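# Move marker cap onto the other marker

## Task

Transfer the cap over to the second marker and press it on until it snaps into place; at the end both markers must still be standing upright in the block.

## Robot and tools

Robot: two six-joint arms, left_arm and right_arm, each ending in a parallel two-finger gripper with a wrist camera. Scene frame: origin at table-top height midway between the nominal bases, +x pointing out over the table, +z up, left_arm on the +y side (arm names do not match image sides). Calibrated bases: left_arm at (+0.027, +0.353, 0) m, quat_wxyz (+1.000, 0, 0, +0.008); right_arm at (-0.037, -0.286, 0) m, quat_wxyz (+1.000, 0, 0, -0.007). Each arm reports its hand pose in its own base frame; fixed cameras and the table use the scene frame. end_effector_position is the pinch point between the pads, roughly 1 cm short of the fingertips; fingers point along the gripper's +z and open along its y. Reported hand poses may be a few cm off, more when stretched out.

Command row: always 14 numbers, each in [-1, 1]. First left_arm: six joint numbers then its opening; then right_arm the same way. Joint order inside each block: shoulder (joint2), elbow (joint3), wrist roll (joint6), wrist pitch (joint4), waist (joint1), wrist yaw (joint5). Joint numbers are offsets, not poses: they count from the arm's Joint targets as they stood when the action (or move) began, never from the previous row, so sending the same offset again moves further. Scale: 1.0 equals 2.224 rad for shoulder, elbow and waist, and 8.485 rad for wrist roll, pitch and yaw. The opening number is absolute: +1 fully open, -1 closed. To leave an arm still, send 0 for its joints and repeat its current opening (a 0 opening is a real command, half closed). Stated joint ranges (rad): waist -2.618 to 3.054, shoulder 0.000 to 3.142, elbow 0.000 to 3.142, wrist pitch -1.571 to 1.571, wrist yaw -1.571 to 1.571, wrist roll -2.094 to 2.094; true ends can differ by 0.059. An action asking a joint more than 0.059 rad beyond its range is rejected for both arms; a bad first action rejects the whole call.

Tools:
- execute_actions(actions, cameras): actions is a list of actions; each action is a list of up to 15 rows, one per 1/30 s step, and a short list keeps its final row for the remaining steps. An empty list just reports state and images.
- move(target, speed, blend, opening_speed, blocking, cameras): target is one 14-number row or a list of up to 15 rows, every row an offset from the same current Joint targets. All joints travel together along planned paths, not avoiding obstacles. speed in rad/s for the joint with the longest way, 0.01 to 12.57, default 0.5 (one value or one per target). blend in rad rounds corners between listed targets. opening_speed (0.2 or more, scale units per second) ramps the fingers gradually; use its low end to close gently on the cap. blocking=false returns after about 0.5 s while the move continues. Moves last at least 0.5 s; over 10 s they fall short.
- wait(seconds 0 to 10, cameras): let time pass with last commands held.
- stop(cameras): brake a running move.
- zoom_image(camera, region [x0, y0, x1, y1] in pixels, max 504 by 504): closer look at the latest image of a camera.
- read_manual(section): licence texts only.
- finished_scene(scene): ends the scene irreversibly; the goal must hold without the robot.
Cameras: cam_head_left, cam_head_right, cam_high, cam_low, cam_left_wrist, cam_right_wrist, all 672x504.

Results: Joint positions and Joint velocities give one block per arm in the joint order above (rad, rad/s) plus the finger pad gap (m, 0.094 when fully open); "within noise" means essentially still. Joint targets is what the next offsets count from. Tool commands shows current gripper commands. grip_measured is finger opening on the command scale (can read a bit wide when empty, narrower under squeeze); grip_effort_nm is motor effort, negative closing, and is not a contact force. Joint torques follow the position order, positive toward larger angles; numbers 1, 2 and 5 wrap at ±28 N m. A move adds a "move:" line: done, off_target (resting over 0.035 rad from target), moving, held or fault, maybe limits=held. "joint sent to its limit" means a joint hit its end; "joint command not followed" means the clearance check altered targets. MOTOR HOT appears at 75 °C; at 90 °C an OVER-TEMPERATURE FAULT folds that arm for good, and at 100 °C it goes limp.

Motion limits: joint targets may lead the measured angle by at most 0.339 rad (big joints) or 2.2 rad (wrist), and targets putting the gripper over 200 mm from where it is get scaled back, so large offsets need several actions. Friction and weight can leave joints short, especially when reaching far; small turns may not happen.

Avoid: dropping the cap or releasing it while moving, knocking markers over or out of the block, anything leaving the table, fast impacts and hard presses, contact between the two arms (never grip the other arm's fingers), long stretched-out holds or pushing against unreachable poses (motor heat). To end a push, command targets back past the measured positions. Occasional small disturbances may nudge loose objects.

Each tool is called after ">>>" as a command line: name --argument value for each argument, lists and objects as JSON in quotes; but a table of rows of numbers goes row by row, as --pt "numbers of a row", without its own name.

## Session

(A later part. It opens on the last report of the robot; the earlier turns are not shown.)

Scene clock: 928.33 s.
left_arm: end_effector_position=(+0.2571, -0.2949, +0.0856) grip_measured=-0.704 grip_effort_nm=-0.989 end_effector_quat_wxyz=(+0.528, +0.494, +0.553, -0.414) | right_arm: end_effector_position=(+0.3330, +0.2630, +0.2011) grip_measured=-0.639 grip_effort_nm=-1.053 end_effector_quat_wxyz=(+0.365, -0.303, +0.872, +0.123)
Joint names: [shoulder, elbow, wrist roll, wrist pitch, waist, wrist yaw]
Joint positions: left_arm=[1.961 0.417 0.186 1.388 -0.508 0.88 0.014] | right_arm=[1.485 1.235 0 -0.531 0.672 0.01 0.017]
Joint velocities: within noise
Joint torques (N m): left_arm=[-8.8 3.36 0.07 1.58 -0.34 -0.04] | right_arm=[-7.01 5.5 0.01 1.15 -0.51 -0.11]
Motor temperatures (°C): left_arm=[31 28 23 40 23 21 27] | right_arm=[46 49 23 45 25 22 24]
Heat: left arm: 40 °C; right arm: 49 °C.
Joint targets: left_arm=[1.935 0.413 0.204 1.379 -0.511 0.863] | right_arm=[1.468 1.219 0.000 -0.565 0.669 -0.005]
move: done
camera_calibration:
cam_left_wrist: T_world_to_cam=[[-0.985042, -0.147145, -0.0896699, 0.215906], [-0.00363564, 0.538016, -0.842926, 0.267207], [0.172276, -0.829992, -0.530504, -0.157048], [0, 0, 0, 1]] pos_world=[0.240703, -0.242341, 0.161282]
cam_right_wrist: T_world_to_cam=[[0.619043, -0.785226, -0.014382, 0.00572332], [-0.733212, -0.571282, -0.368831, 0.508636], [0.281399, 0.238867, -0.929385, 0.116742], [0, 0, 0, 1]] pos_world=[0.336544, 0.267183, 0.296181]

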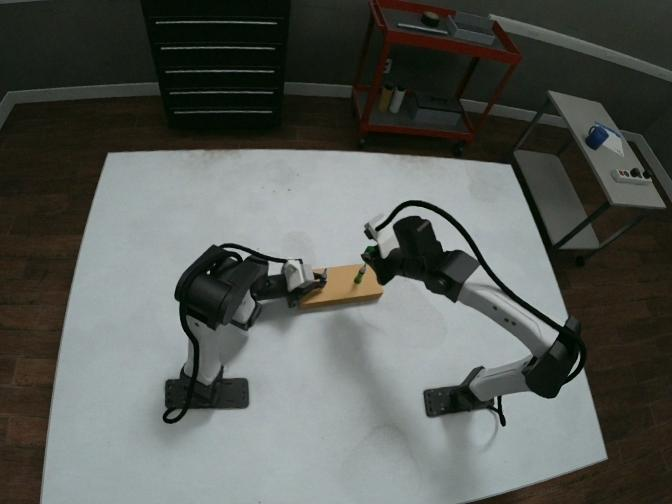

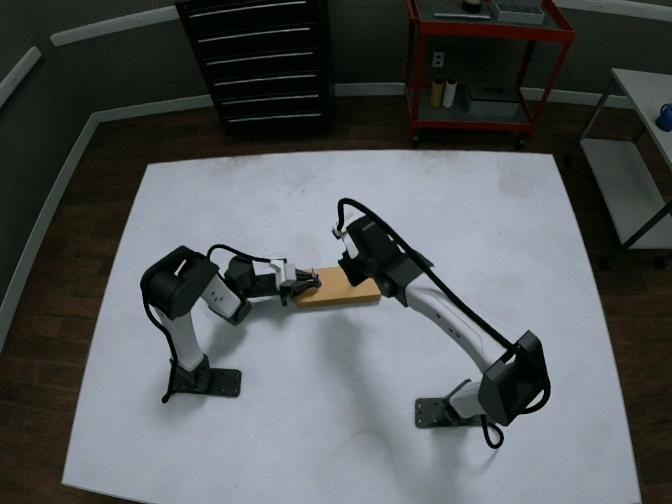

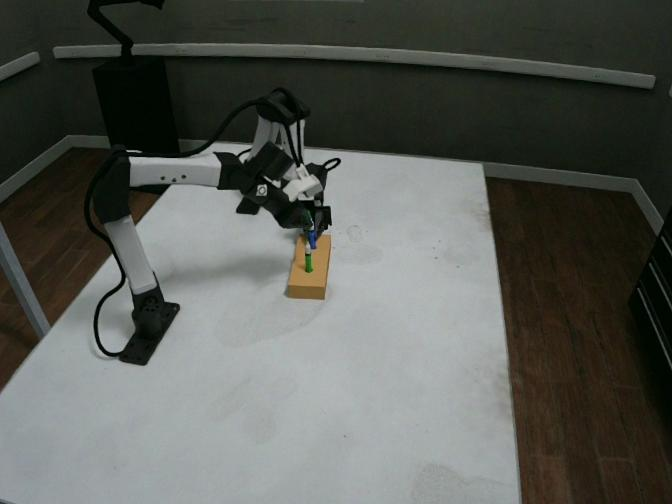

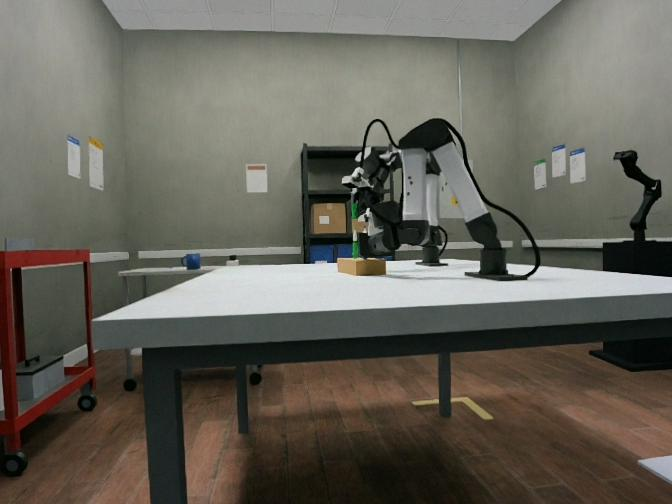

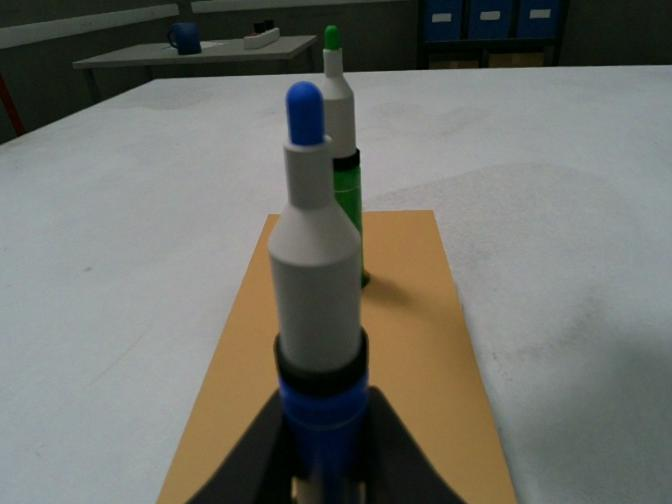

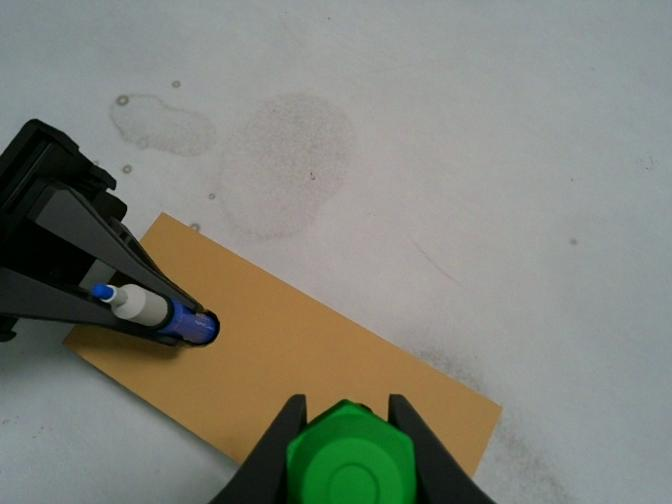

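>>> move --target '[0, 0, 0, 0, 0, 0, -0.85, -0.00647, -0.04137, 0, 0.01862, -0.00944, 0, -0.85]' --speed 0.15

Scene clock: 981.97 s.
left_arm: end_effector_position=(+0.2571, -0.2949, +0.0856) grip_measured=-0.704 grip_effort_nm=-0.989 end_effector_quat_wxyz=(+0.528, +0.494, +0.553, -0.414) | right_arm: end_effector_position=(+0.3340, +0.2540, +0.1799) grip_measured=-0.639 grip_effort_nm=-1.062 end_effector_quat_wxyz=(+0.364, -0.296, +0.875, +0.119)
Joint names: [shoulder, elbow, wrist roll, wrist pitch, waist, wrist yaw]
Joint positions: left_arm=[1.961 0.417 0.186 1.388 -0.508 0.88 0.014] | right_arm=[1.473 1.143 -0.002 -0.454 0.654 0.01 0.017]
Joint velocities: within noise
Joint torques (N m): left_arm=[-8.91 3.22 0.06 1.54 -0.28 -0.04] | right_arm=[-7.17 5.55 0 1.96 -0.77 -0.09]
Motor temperatures (°C): left_arm=[35 28 23 42 23 21 27] | right_arm=[40 40 23 43 25 22 25]
Heat: left arm: 42 °C; right arm: 43 °C.
Joint targets: left_arm=[1.935 0.413 0.204 1.379 -0.511 0.863] | right_arm=[1.454 1.127 0.000 -0.407 0.648 -0.005]
move: off_target (right_arm); right_arm: the wrist pitch is farthest, 0.047 rad from its target
camera_calibration:
cam_left_wrist: T_world_to_cam=[[-0.985042, -0.147145, -0.0896699, 0.215906], [-0.00363564, 0.538016, -0.842926, 0.267207], [0.172276, -0.829992, -0.530504, -0.157048], [0, 0, 0, 1]] pos_world=[0.240703, -0.242341, 0.161282]
cam_right_wrist: T_world_to_cam=[[0.605385, -0.795823, -0.0132333, 0.00474373], [-0.743816, -0.55975, -0.365264, 0.496317], [0.283278, 0.230968, -0.93081, 0.100487], [0, 0, 0, 1]] pos_world=[0.337831, 0.258379, 0.274883]

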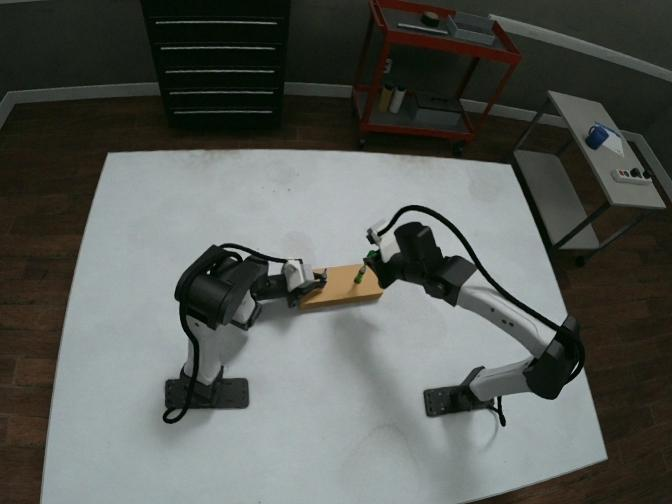

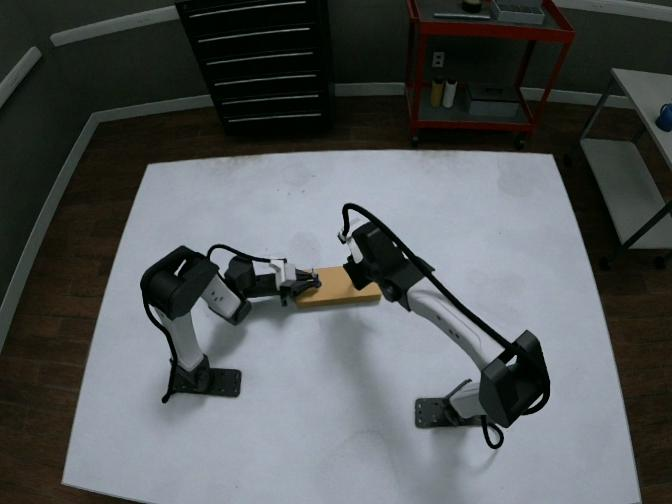

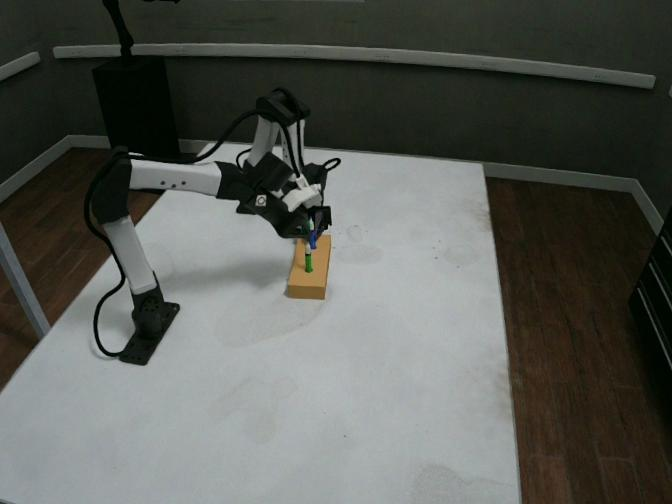

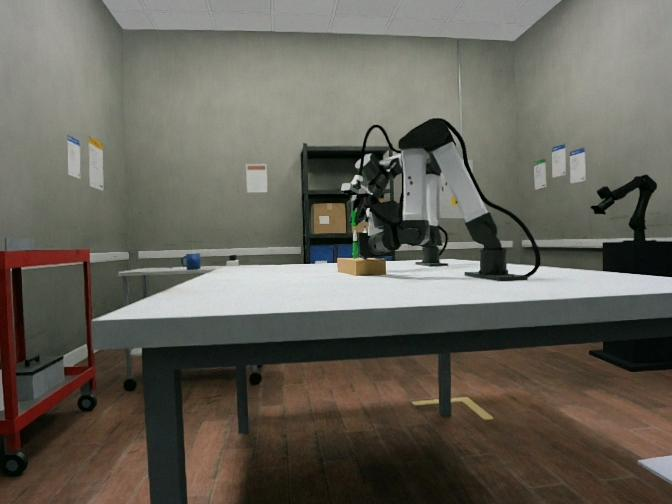

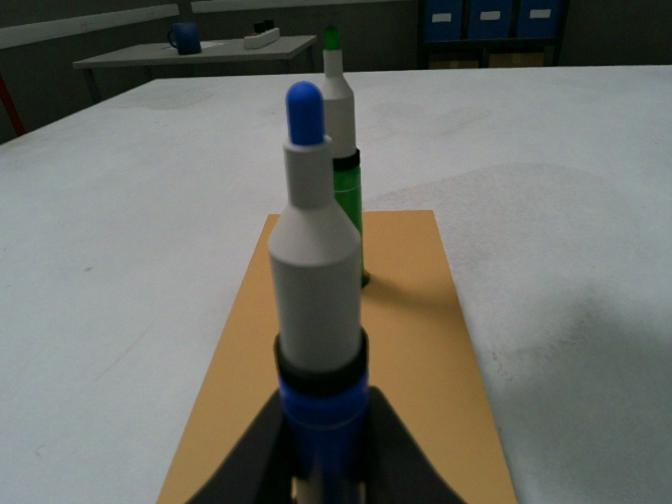

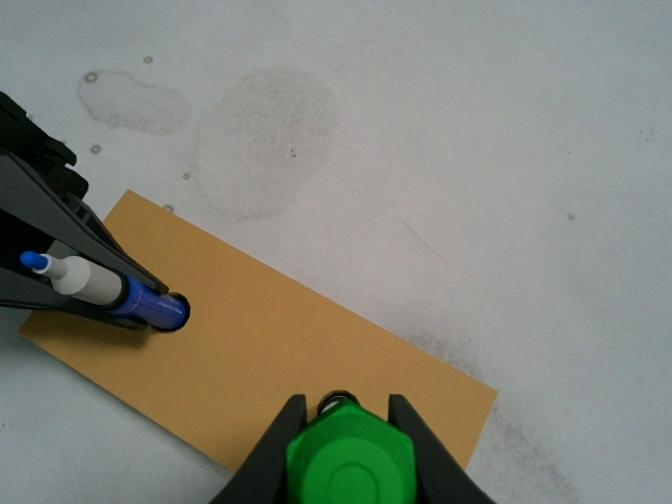

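>>> zoom_image --camera "cam_right_wrist" --region '[260, 350, 440, 504]'

>>> zoom_image --camera "cam_head_left" --region '[320, 220, 400, 300]'

>>> zoom_image --camera "cam_low" --region '[330, 190, 390, 270]'

>>> zoom_image --camera "cam_high" --region '[280, 200, 340, 280]'

Scaled by 2.800 from the camera's 672x504 image, which has a finer 960x720 frame.

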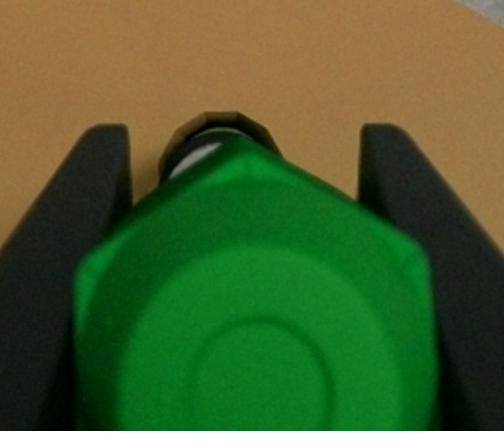

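Scaled by 6.300 from the camera's 672x504 image, which has a finer 960x720 frame.

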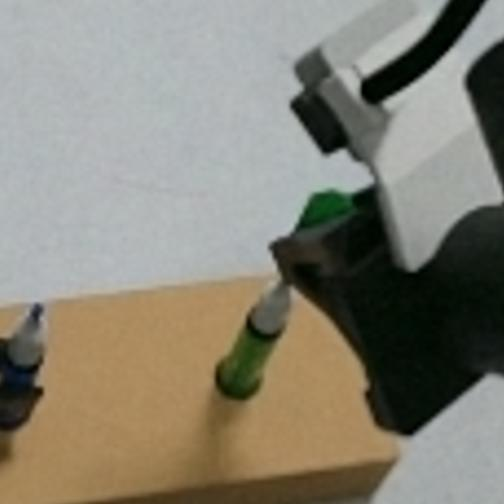

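Scaled by 6.300 from the camera's 672x504 image, which has a finer 960x720 frame.

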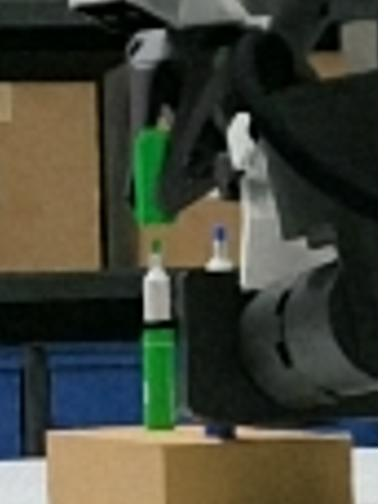

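Scaled by 6.300 from the camera's 672x504 image, which has a finer 960x720 frame.

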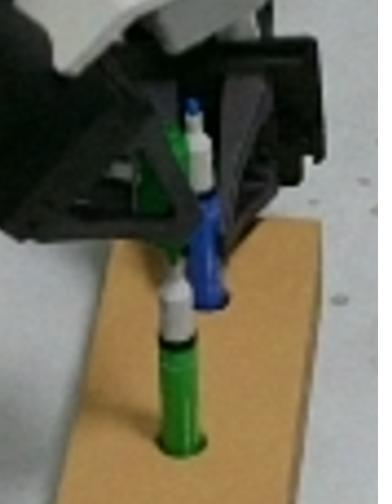

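>>> zoom_image --camera "cam_high" --region '[295, 205, 325, 245]'

>>> zoom_image --camera "cam_low" --region '[345, 200, 370, 240]'

>>> zoom_image --camera "cam_left_wrist" --region '[240, 0, 440, 200]'

Scaled by 12.600 from the camera's 672x504 image, which has a finer 960x720 frame.

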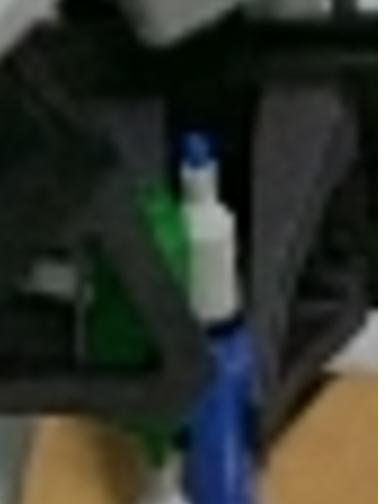

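Scaled by 12.600 from the camera's 672x504 image, which has a finer 960x720 frame.

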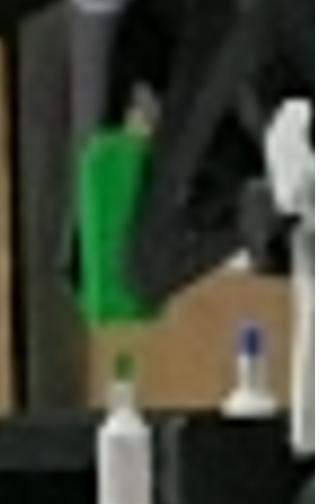

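Scaled by 2.520 from the camera's 672x504 image, which has a finer 960x720 frame.

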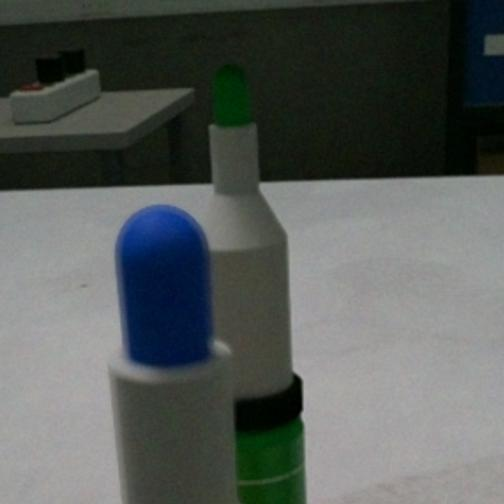

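>>> move --target '[0, 0, 0, 0, 0, 0, -0.85, 0.01978, -0.00315, 0, 0.00318, 0.00674, 0, -0.85]' --speed 0.1

>>> zoom_image --camera "cam_low" --region '[340, 195, 375, 265]'

>>> zoom_image --camera "cam_right_wrist" --region '[260, 350, 440, 504]'

>>> zoom_image --camera "cam_head_left" --region '[340, 230, 390, 300]'

>>> zoom_image --camera "cam_high" --region '[290, 205, 330, 280]'

Scene clock: 1142.07 s.
left_arm: end_effector_position=(+0.2571, -0.2949, +0.0856) grip_measured=-0.704 grip_effort_nm=-0.989 end_effector_quat_wxyz=(+0.528, +0.494, +0.553, -0.414) | right_arm: end_effector_position=(+0.3368, +0.2574, +0.1755) grip_measured=-0.639 grip_effort_nm=-1.057 end_effector_quat_wxyz=(+0.367, -0.296, +0.874, +0.120)
Joint names: [shoulder, elbow, wrist roll, wrist pitch, waist, wrist yaw]
Joint positions: left_arm=[1.961 0.417 0.186 1.388 -0.508 0.88 0.014] | right_arm=[1.489 1.136 -0.002 -0.426 0.656 0.01 0.017]
Joint velocities: within noise
Joint torques (N m): left_arm=[-8.8 3.3 0.06 1.58 -0.29 -0.05] | right_arm=[-4.94 5.52 0.01 1.97 0.39 -0.11]
Motor temperatures (°C): left_arm=[39 27 23 40 23 21 28] | right_arm=[42 37 23 48 25 22 25]
Heat: left arm: 40 °C; right arm: 48 °C.
Joint targets: left_arm=[1.935 0.413 0.204 1.379 -0.511 0.863] | right_arm=[1.498 1.120 0.000 -0.380 0.663 -0.005]
move: off_target (right_arm); right_arm: the wrist pitch is farthest, 0.046 rad from its target
camera_calibration:
cam_left_wrist: T_world_to_cam=[[-0.985042, -0.147145, -0.0896699, 0.215906], [-0.00363564, 0.538016, -0.842926, 0.267207], [0.172276, -0.829992, -0.530504, -0.157048], [0, 0, 0, 1]] pos_world=[0.240703, -0.242341, 0.161282]
cam_right_wrist: T_world_to_cam=[[0.607299, -0.794363, -0.0132513, 0.00467219], [-0.740996, -0.560326, -0.370079, 0.498764], [0.286552, 0.234568, -0.928906, 0.0925148], [0, 0, 0, 1]] pos_world=[0.340235, 0.261481, 0.270582]

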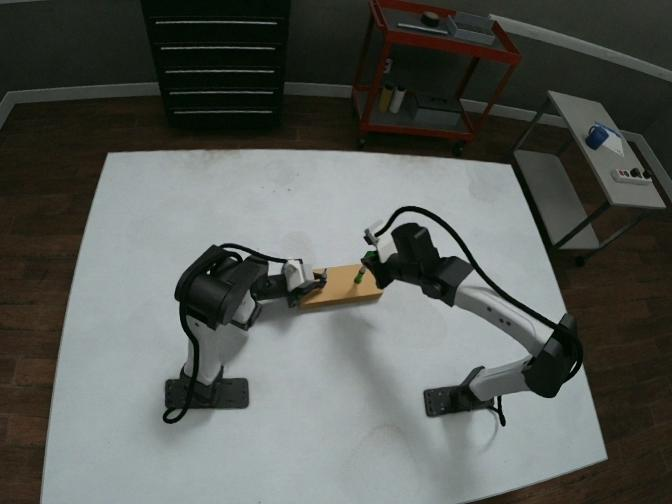

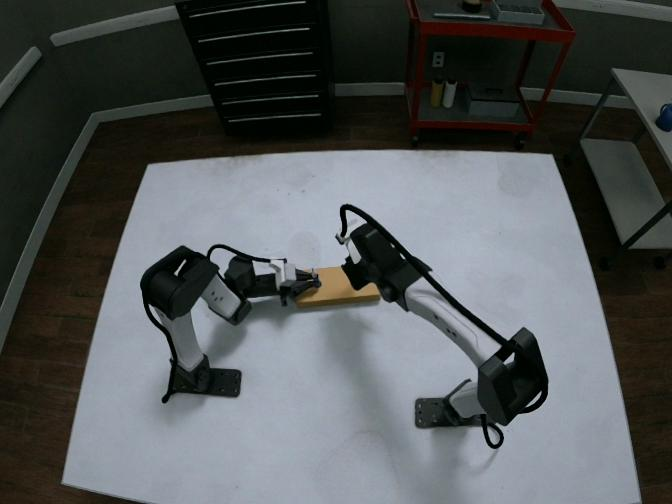

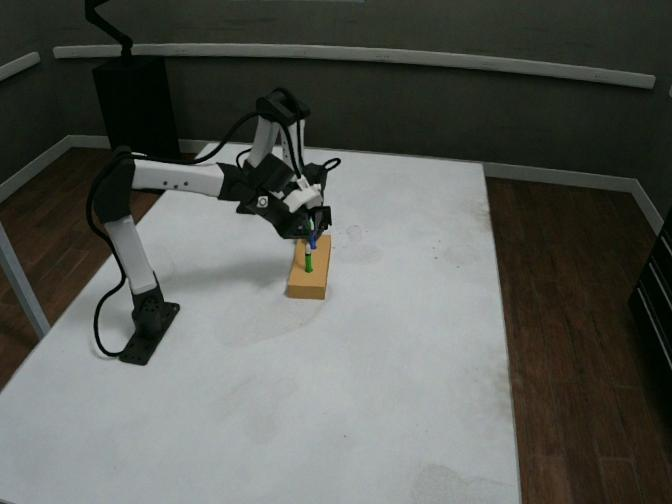

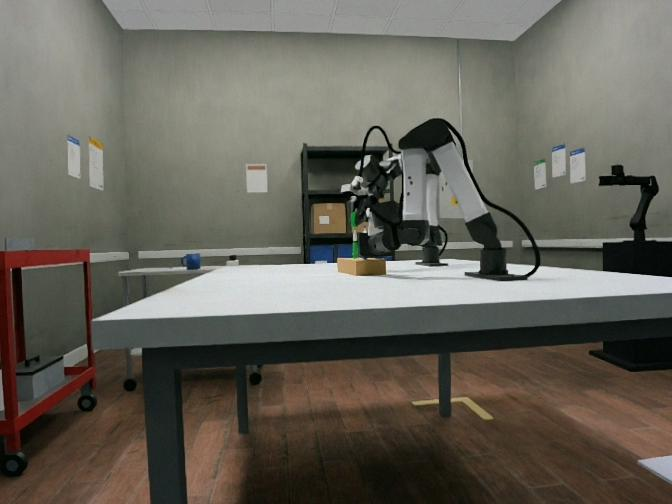

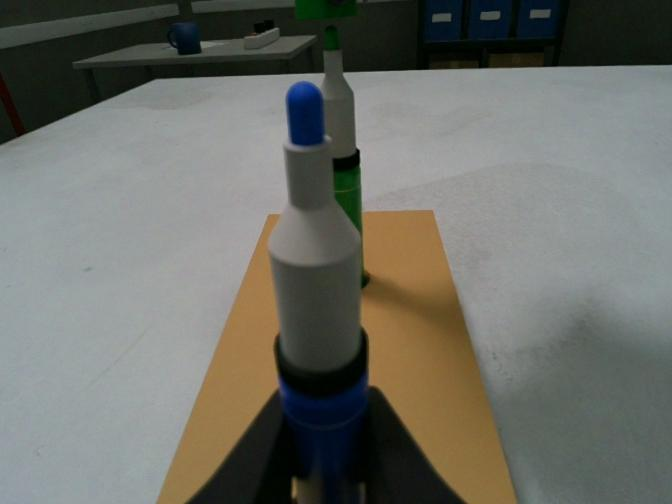

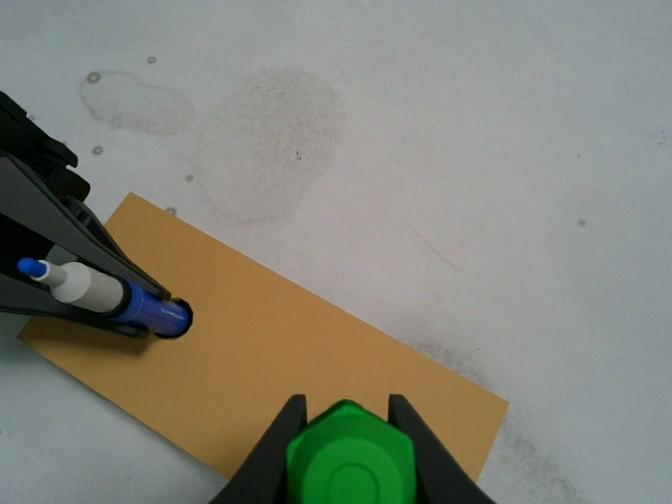

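Scaled by 7.200 from the camera's 672x504 image, which has a finer 960x720 frame.

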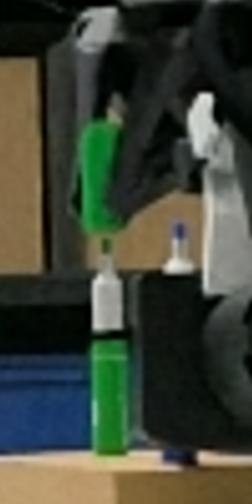

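Scaled by 2.800 from the camera's 672x504 image, which has a finer 960x720 frame.

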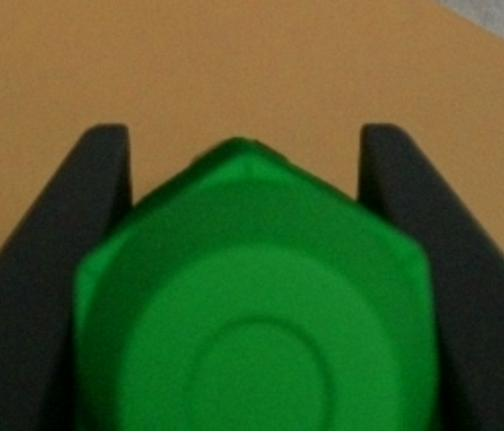

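Scaled by 7.200 from the camera's 672x504 image, which has a finer 960x720 frame.

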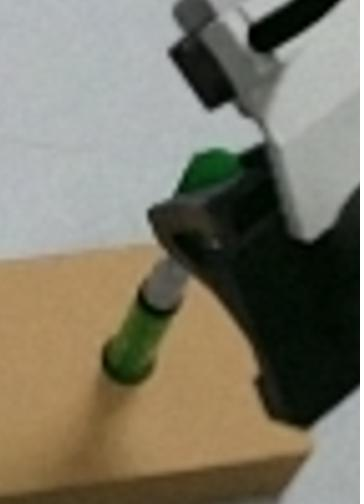

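Scaled by 6.720 from the camera's 672x504 image, which has a finer 960x720 frame.

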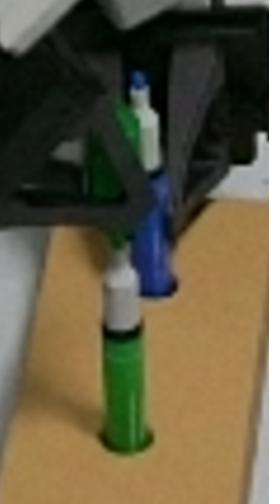

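>>> zoom_image --camera "cam_left_wrist" --region '[270, 0, 400, 130]'

Scaled by 3.877 from the camera's 672x504 image, which has a finer 960x720 frame.

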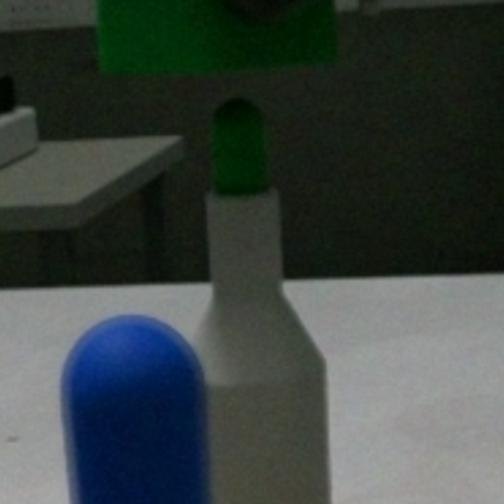

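>>> move --target '[0, 0, 0, 0, 0, 0, -0.85, 0.00225, -0.02248, 0, 0.00625, 0.00157, 0, -0.85]' --speed 0.06

>>> zoom_image --camera "cam_left_wrist" --region '[260, 0, 420, 160]'

>>> zoom_image --camera "cam_low" --region '[340, 195, 375, 265]'

>>> zoom_image --camera "cam_head_left" --region '[340, 230, 390, 300]'

Scene clock: 1213.63 s.
left_arm: end_effector_position=(+0.2571, -0.2949, +0.0856) grip_measured=-0.704 grip_effort_nm=-0.989 end_effector_quat_wxyz=(+0.528, +0.494, +0.553, -0.414) | right_arm: end_effector_position=(+0.3351, +0.2579, +0.1620) grip_measured=-0.639 grip_effort_nm=-1.057 end_effector_quat_wxyz=(+0.366, -0.298, +0.873, +0.120)
Joint names: [shoulder, elbow, wrist roll, wrist pitch, waist, wrist yaw]
Joint positions: left_arm=[1.961 0.417 0.186 1.388 -0.508 0.88 0.014] | right_arm=[1.492 1.086 -0.002 -0.374 0.66 0.01 0.017]
Joint velocities: within noise
Joint torques (N m): left_arm=[-8.94 3.32 0.06 1.53 -0.29 -0.03] | right_arm=[-4.83 5.37 0.01 1.94 0.42 -0.1]
Motor temperatures (°C): left_arm=[40 26 23 40 23 21 28] | right_arm=[38 35 23 52 25 22 26]
Heat: left arm: 40 °C; right arm: 52 °C.
Joint targets: left_arm=[1.935 0.413 0.204 1.379 -0.511 0.863] | right_arm=[1.502 1.070 0.000 -0.327 0.666 -0.005]
move: off_target (right_arm); right_arm: the wrist pitch is farthest, 0.047 rad from its target
camera_calibration:
cam_left_wrist: T_world_to_cam=[[-0.985042, -0.147145, -0.0896699, 0.215906], [-0.00363564, 0.538016, -0.842926, 0.267207], [0.172276, -0.829992, -0.530504, -0.157048], [0, 0, 0, 1]] pos_world=[0.240703, -0.242341, 0.161282]
cam_right_wrist: T_world_to_cam=[[0.60997, -0.792313, -0.0132987, 0.00457226], [-0.739474, -0.563099, -0.368914, 0.492758], [0.284807, 0.23486, -0.929368, 0.0809541], [0, 0, 0, 1]] pos_world=[0.338536, 0.262081, 0.257082]

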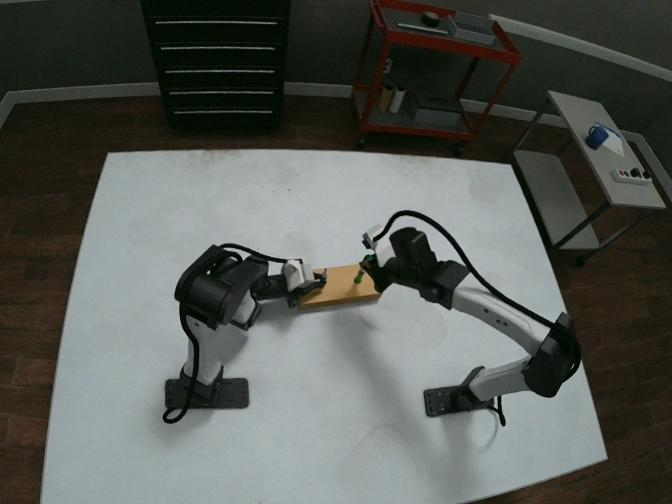

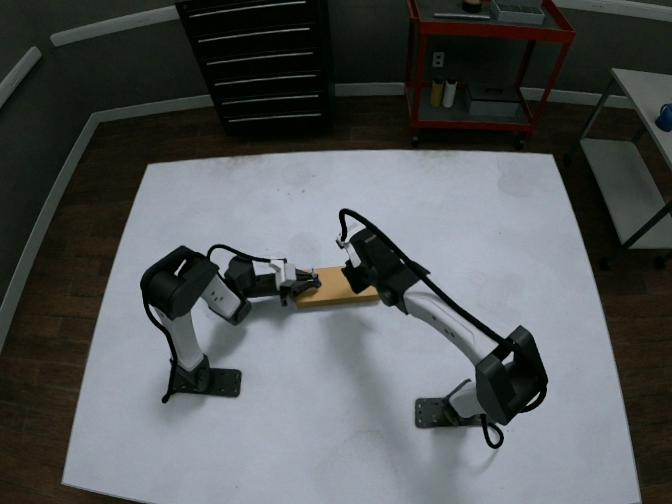

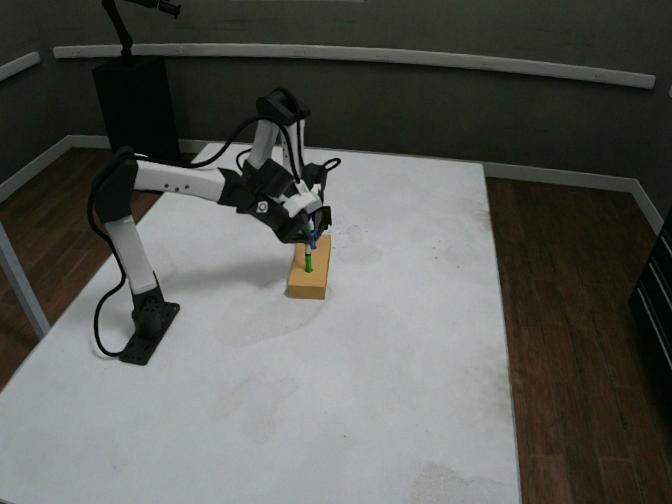

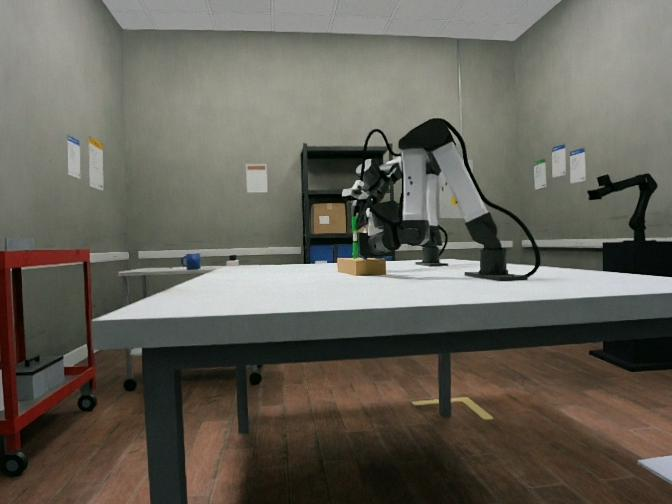

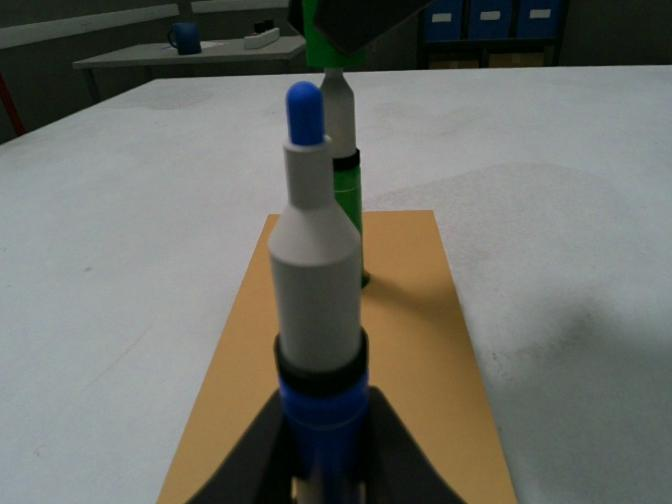

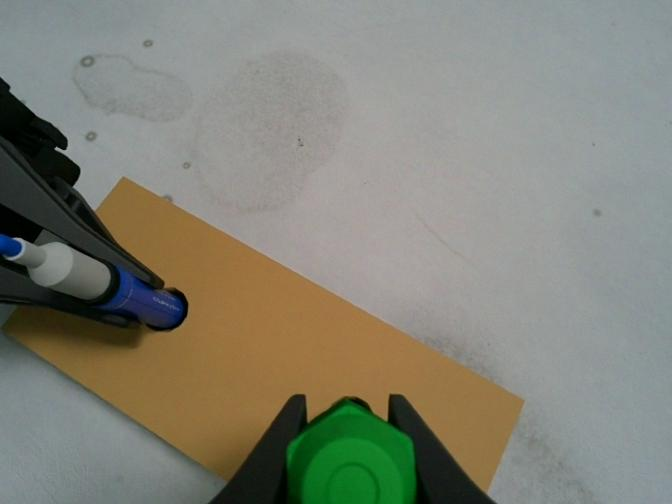

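Scaled by 3.150 from the camera's 672x504 image, which has a finer 960x720 frame.

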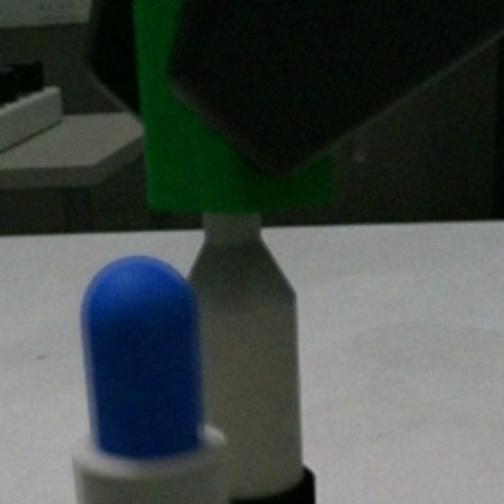

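Scaled by 7.200 from the camera's 672x504 image, which has a finer 960x720 frame.

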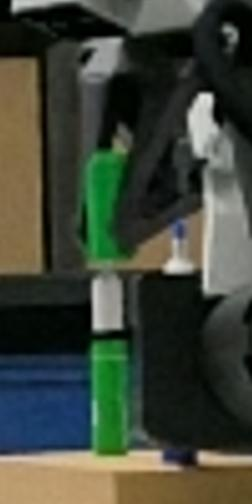

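Scaled by 7.200 from the camera's 672x504 image, which has a finer 960x720 frame.

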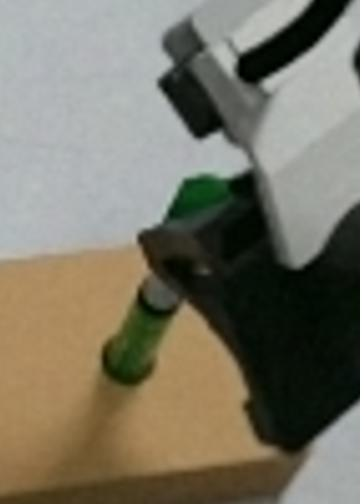

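>>> zoom_image --camera "cam_right_wrist" --region '[290, 370, 410, 470]'

>>> zoom_image --camera "cam_high" --region '[290, 205, 330, 280]'

Scaled by 4.200 from the camera's 672x504 image, which has a finer 960x720 frame.

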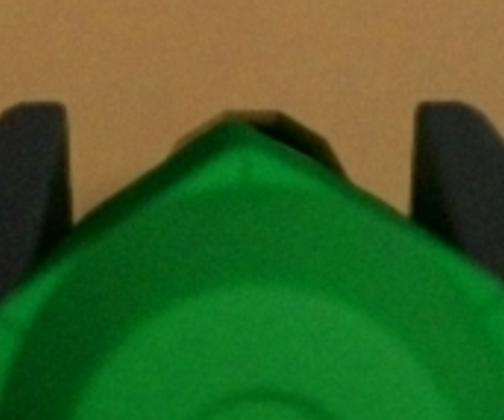

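Scaled by 6.720 from the camera's 672x504 image, which has a finer 960x720 frame.

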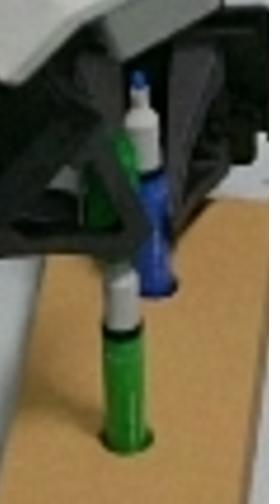

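>>> move --target '[0, 0, 0, 0, 0, 0, -0.85, 0.00405, -0.01079, 0, 0.00389, 0, 0, -0.85]' --speed 0.05 --cameras '["cam_left_wrist", "cam_right_wrist", "cam_low", "cam_high"]'

>>> zoom_image --camera "cam_left_wrist" --region '[260, 0, 420, 200]'

>>> zoom_image --camera "cam_low" --region '[340, 195, 375, 265]'

Scene clock: 1272.90 s.
left_arm: end_effector_position=(+0.2571, -0.2949, +0.0856) grip_measured=-0.704 grip_effort_nm=-0.989 end_effector_quat_wxyz=(+0.528, +0.494, +0.553, -0.414) | right_arm: end_effector_position=(+0.3357, +0.2584, +0.1543) grip_measured=-0.639 grip_effort_nm=-1.057 end_effector_quat_wxyz=(+0.366, -0.298, +0.873, +0.120)
Joint names: [shoulder, elbow, wrist roll, wrist pitch, waist, wrist yaw]
Joint positions: left_arm=[1.961 0.417 0.186 1.388 -0.508 0.88 0.014] | right_arm=[1.501 1.063 -0.002 -0.342 0.66 0.01 0.017]
Joint velocities: within noise
Joint torques (N m): left_arm=[-8.76 3.29 0.05 1.55 -0.35 -0.01] | right_arm=[-4.79 5.39 -0.04 1.97 0.4 -0.1]
Motor temperatures (°C): left_arm=[41 26 23 40 23 21 28] | right_arm=[36 35 23 53 25 22 26]
Heat: left arm: 41 °C; right arm: 53 °C.
Joint targets: left_arm=[1.935 0.413 0.204 1.379 -0.511 0.863] | right_arm=[1.511 1.046 0.000 -0.294 0.666 -0.005]
move: off_target (right_arm); right_arm: the wrist pitch is farthest, 0.048 rad from its target
camera_calibration:
cam_left_wrist: T_world_to_cam=[[-0.985042, -0.147145, -0.0896699, 0.215906], [-0.00363564, 0.538016, -0.842926, 0.267207], [0.172276, -0.829992, -0.530504, -0.157048], [0, 0, 0, 1]] pos_world=[0.240703, -0.242341, 0.161282]
cam_right_wrist: T_world_to_cam=[[0.609962, -0.792318, -0.0133228, 0.00442921], [-0.739437, -0.563046, -0.369069, 0.490561], [0.284919, 0.234969, -0.929307, 0.073358], [0, 0, 0, 1]] pos_world=[0.339136, 0.262481, 0.249282]
Images, in order (width x height): cam_high 672x504, cam_low 672x504, cam_left_wrist 672x504, cam_right_wrist 672x504.

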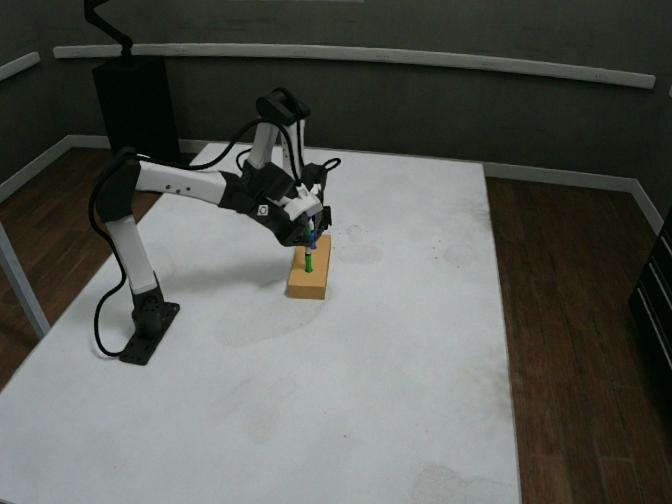

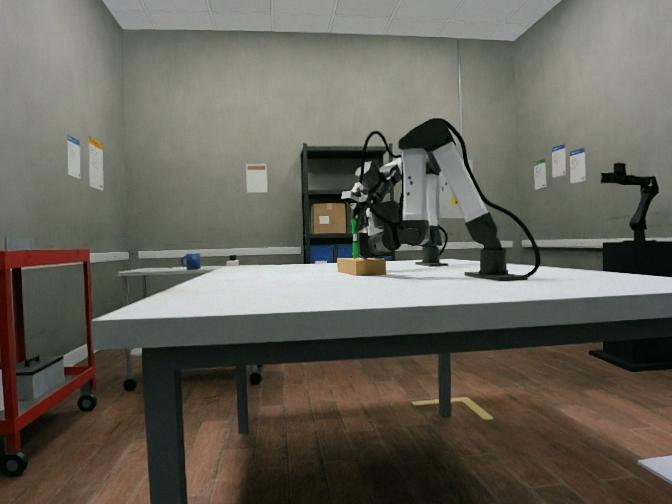

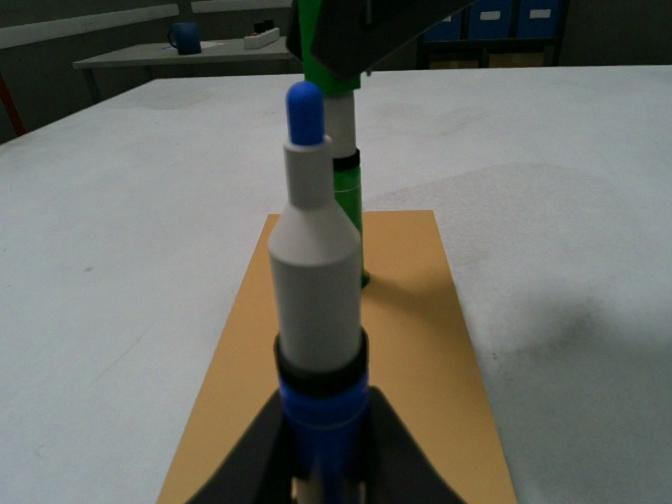

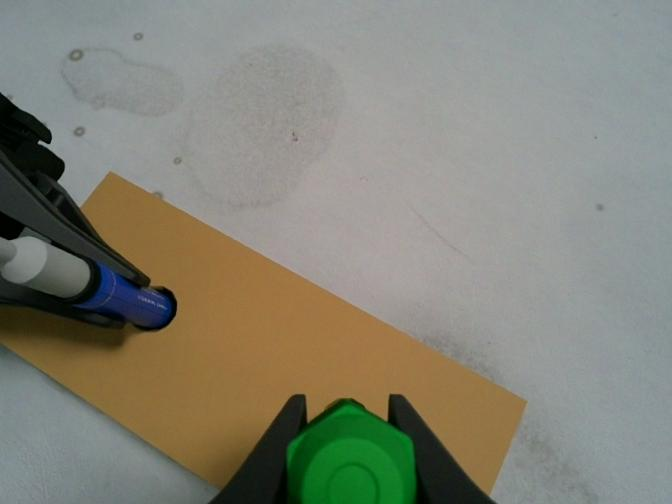

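Scaled by 2.520 from the camera's 672x504 image, which has a finer 960x720 frame.

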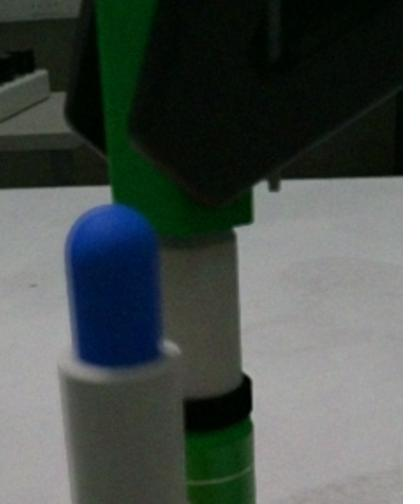

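Scaled by 7.200 from the camera's 672x504 image, which has a finer 960x720 frame.

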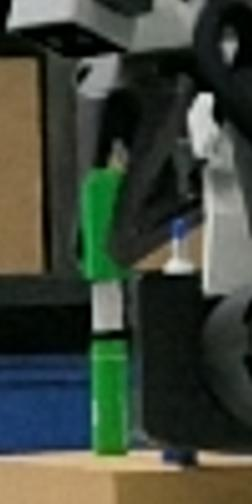

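>>> zoom_image --camera "cam_left_wrist" --region '[290, 50, 380, 140]'

>>> zoom_image --camera "cam_high" --region '[290, 205, 330, 280]'

>>> zoom_image --camera "cam_right_wrist" --region '[290, 370, 410, 470]'

Scaled by 5.600 from the camera's 672x504 image, which has a finer 960x720 frame.

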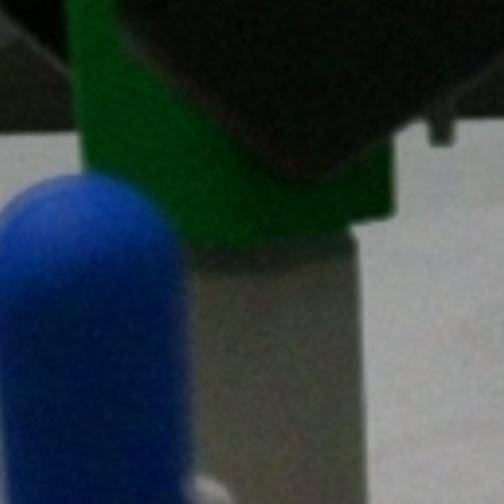

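Scaled by 6.720 from the camera's 672x504 image, which has a finer 960x720 frame.

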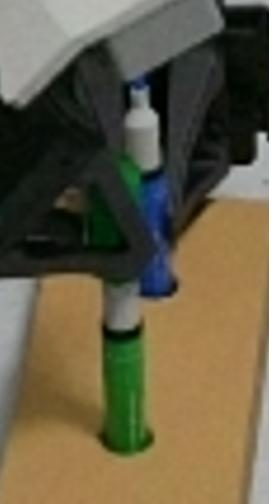

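Scaled by 4.200 from the camera's 672x504 image, which has a finer 960x720 frame.

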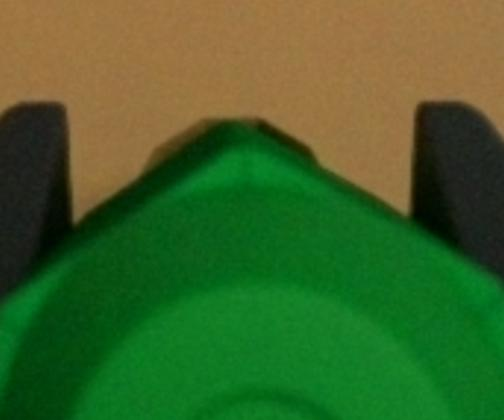

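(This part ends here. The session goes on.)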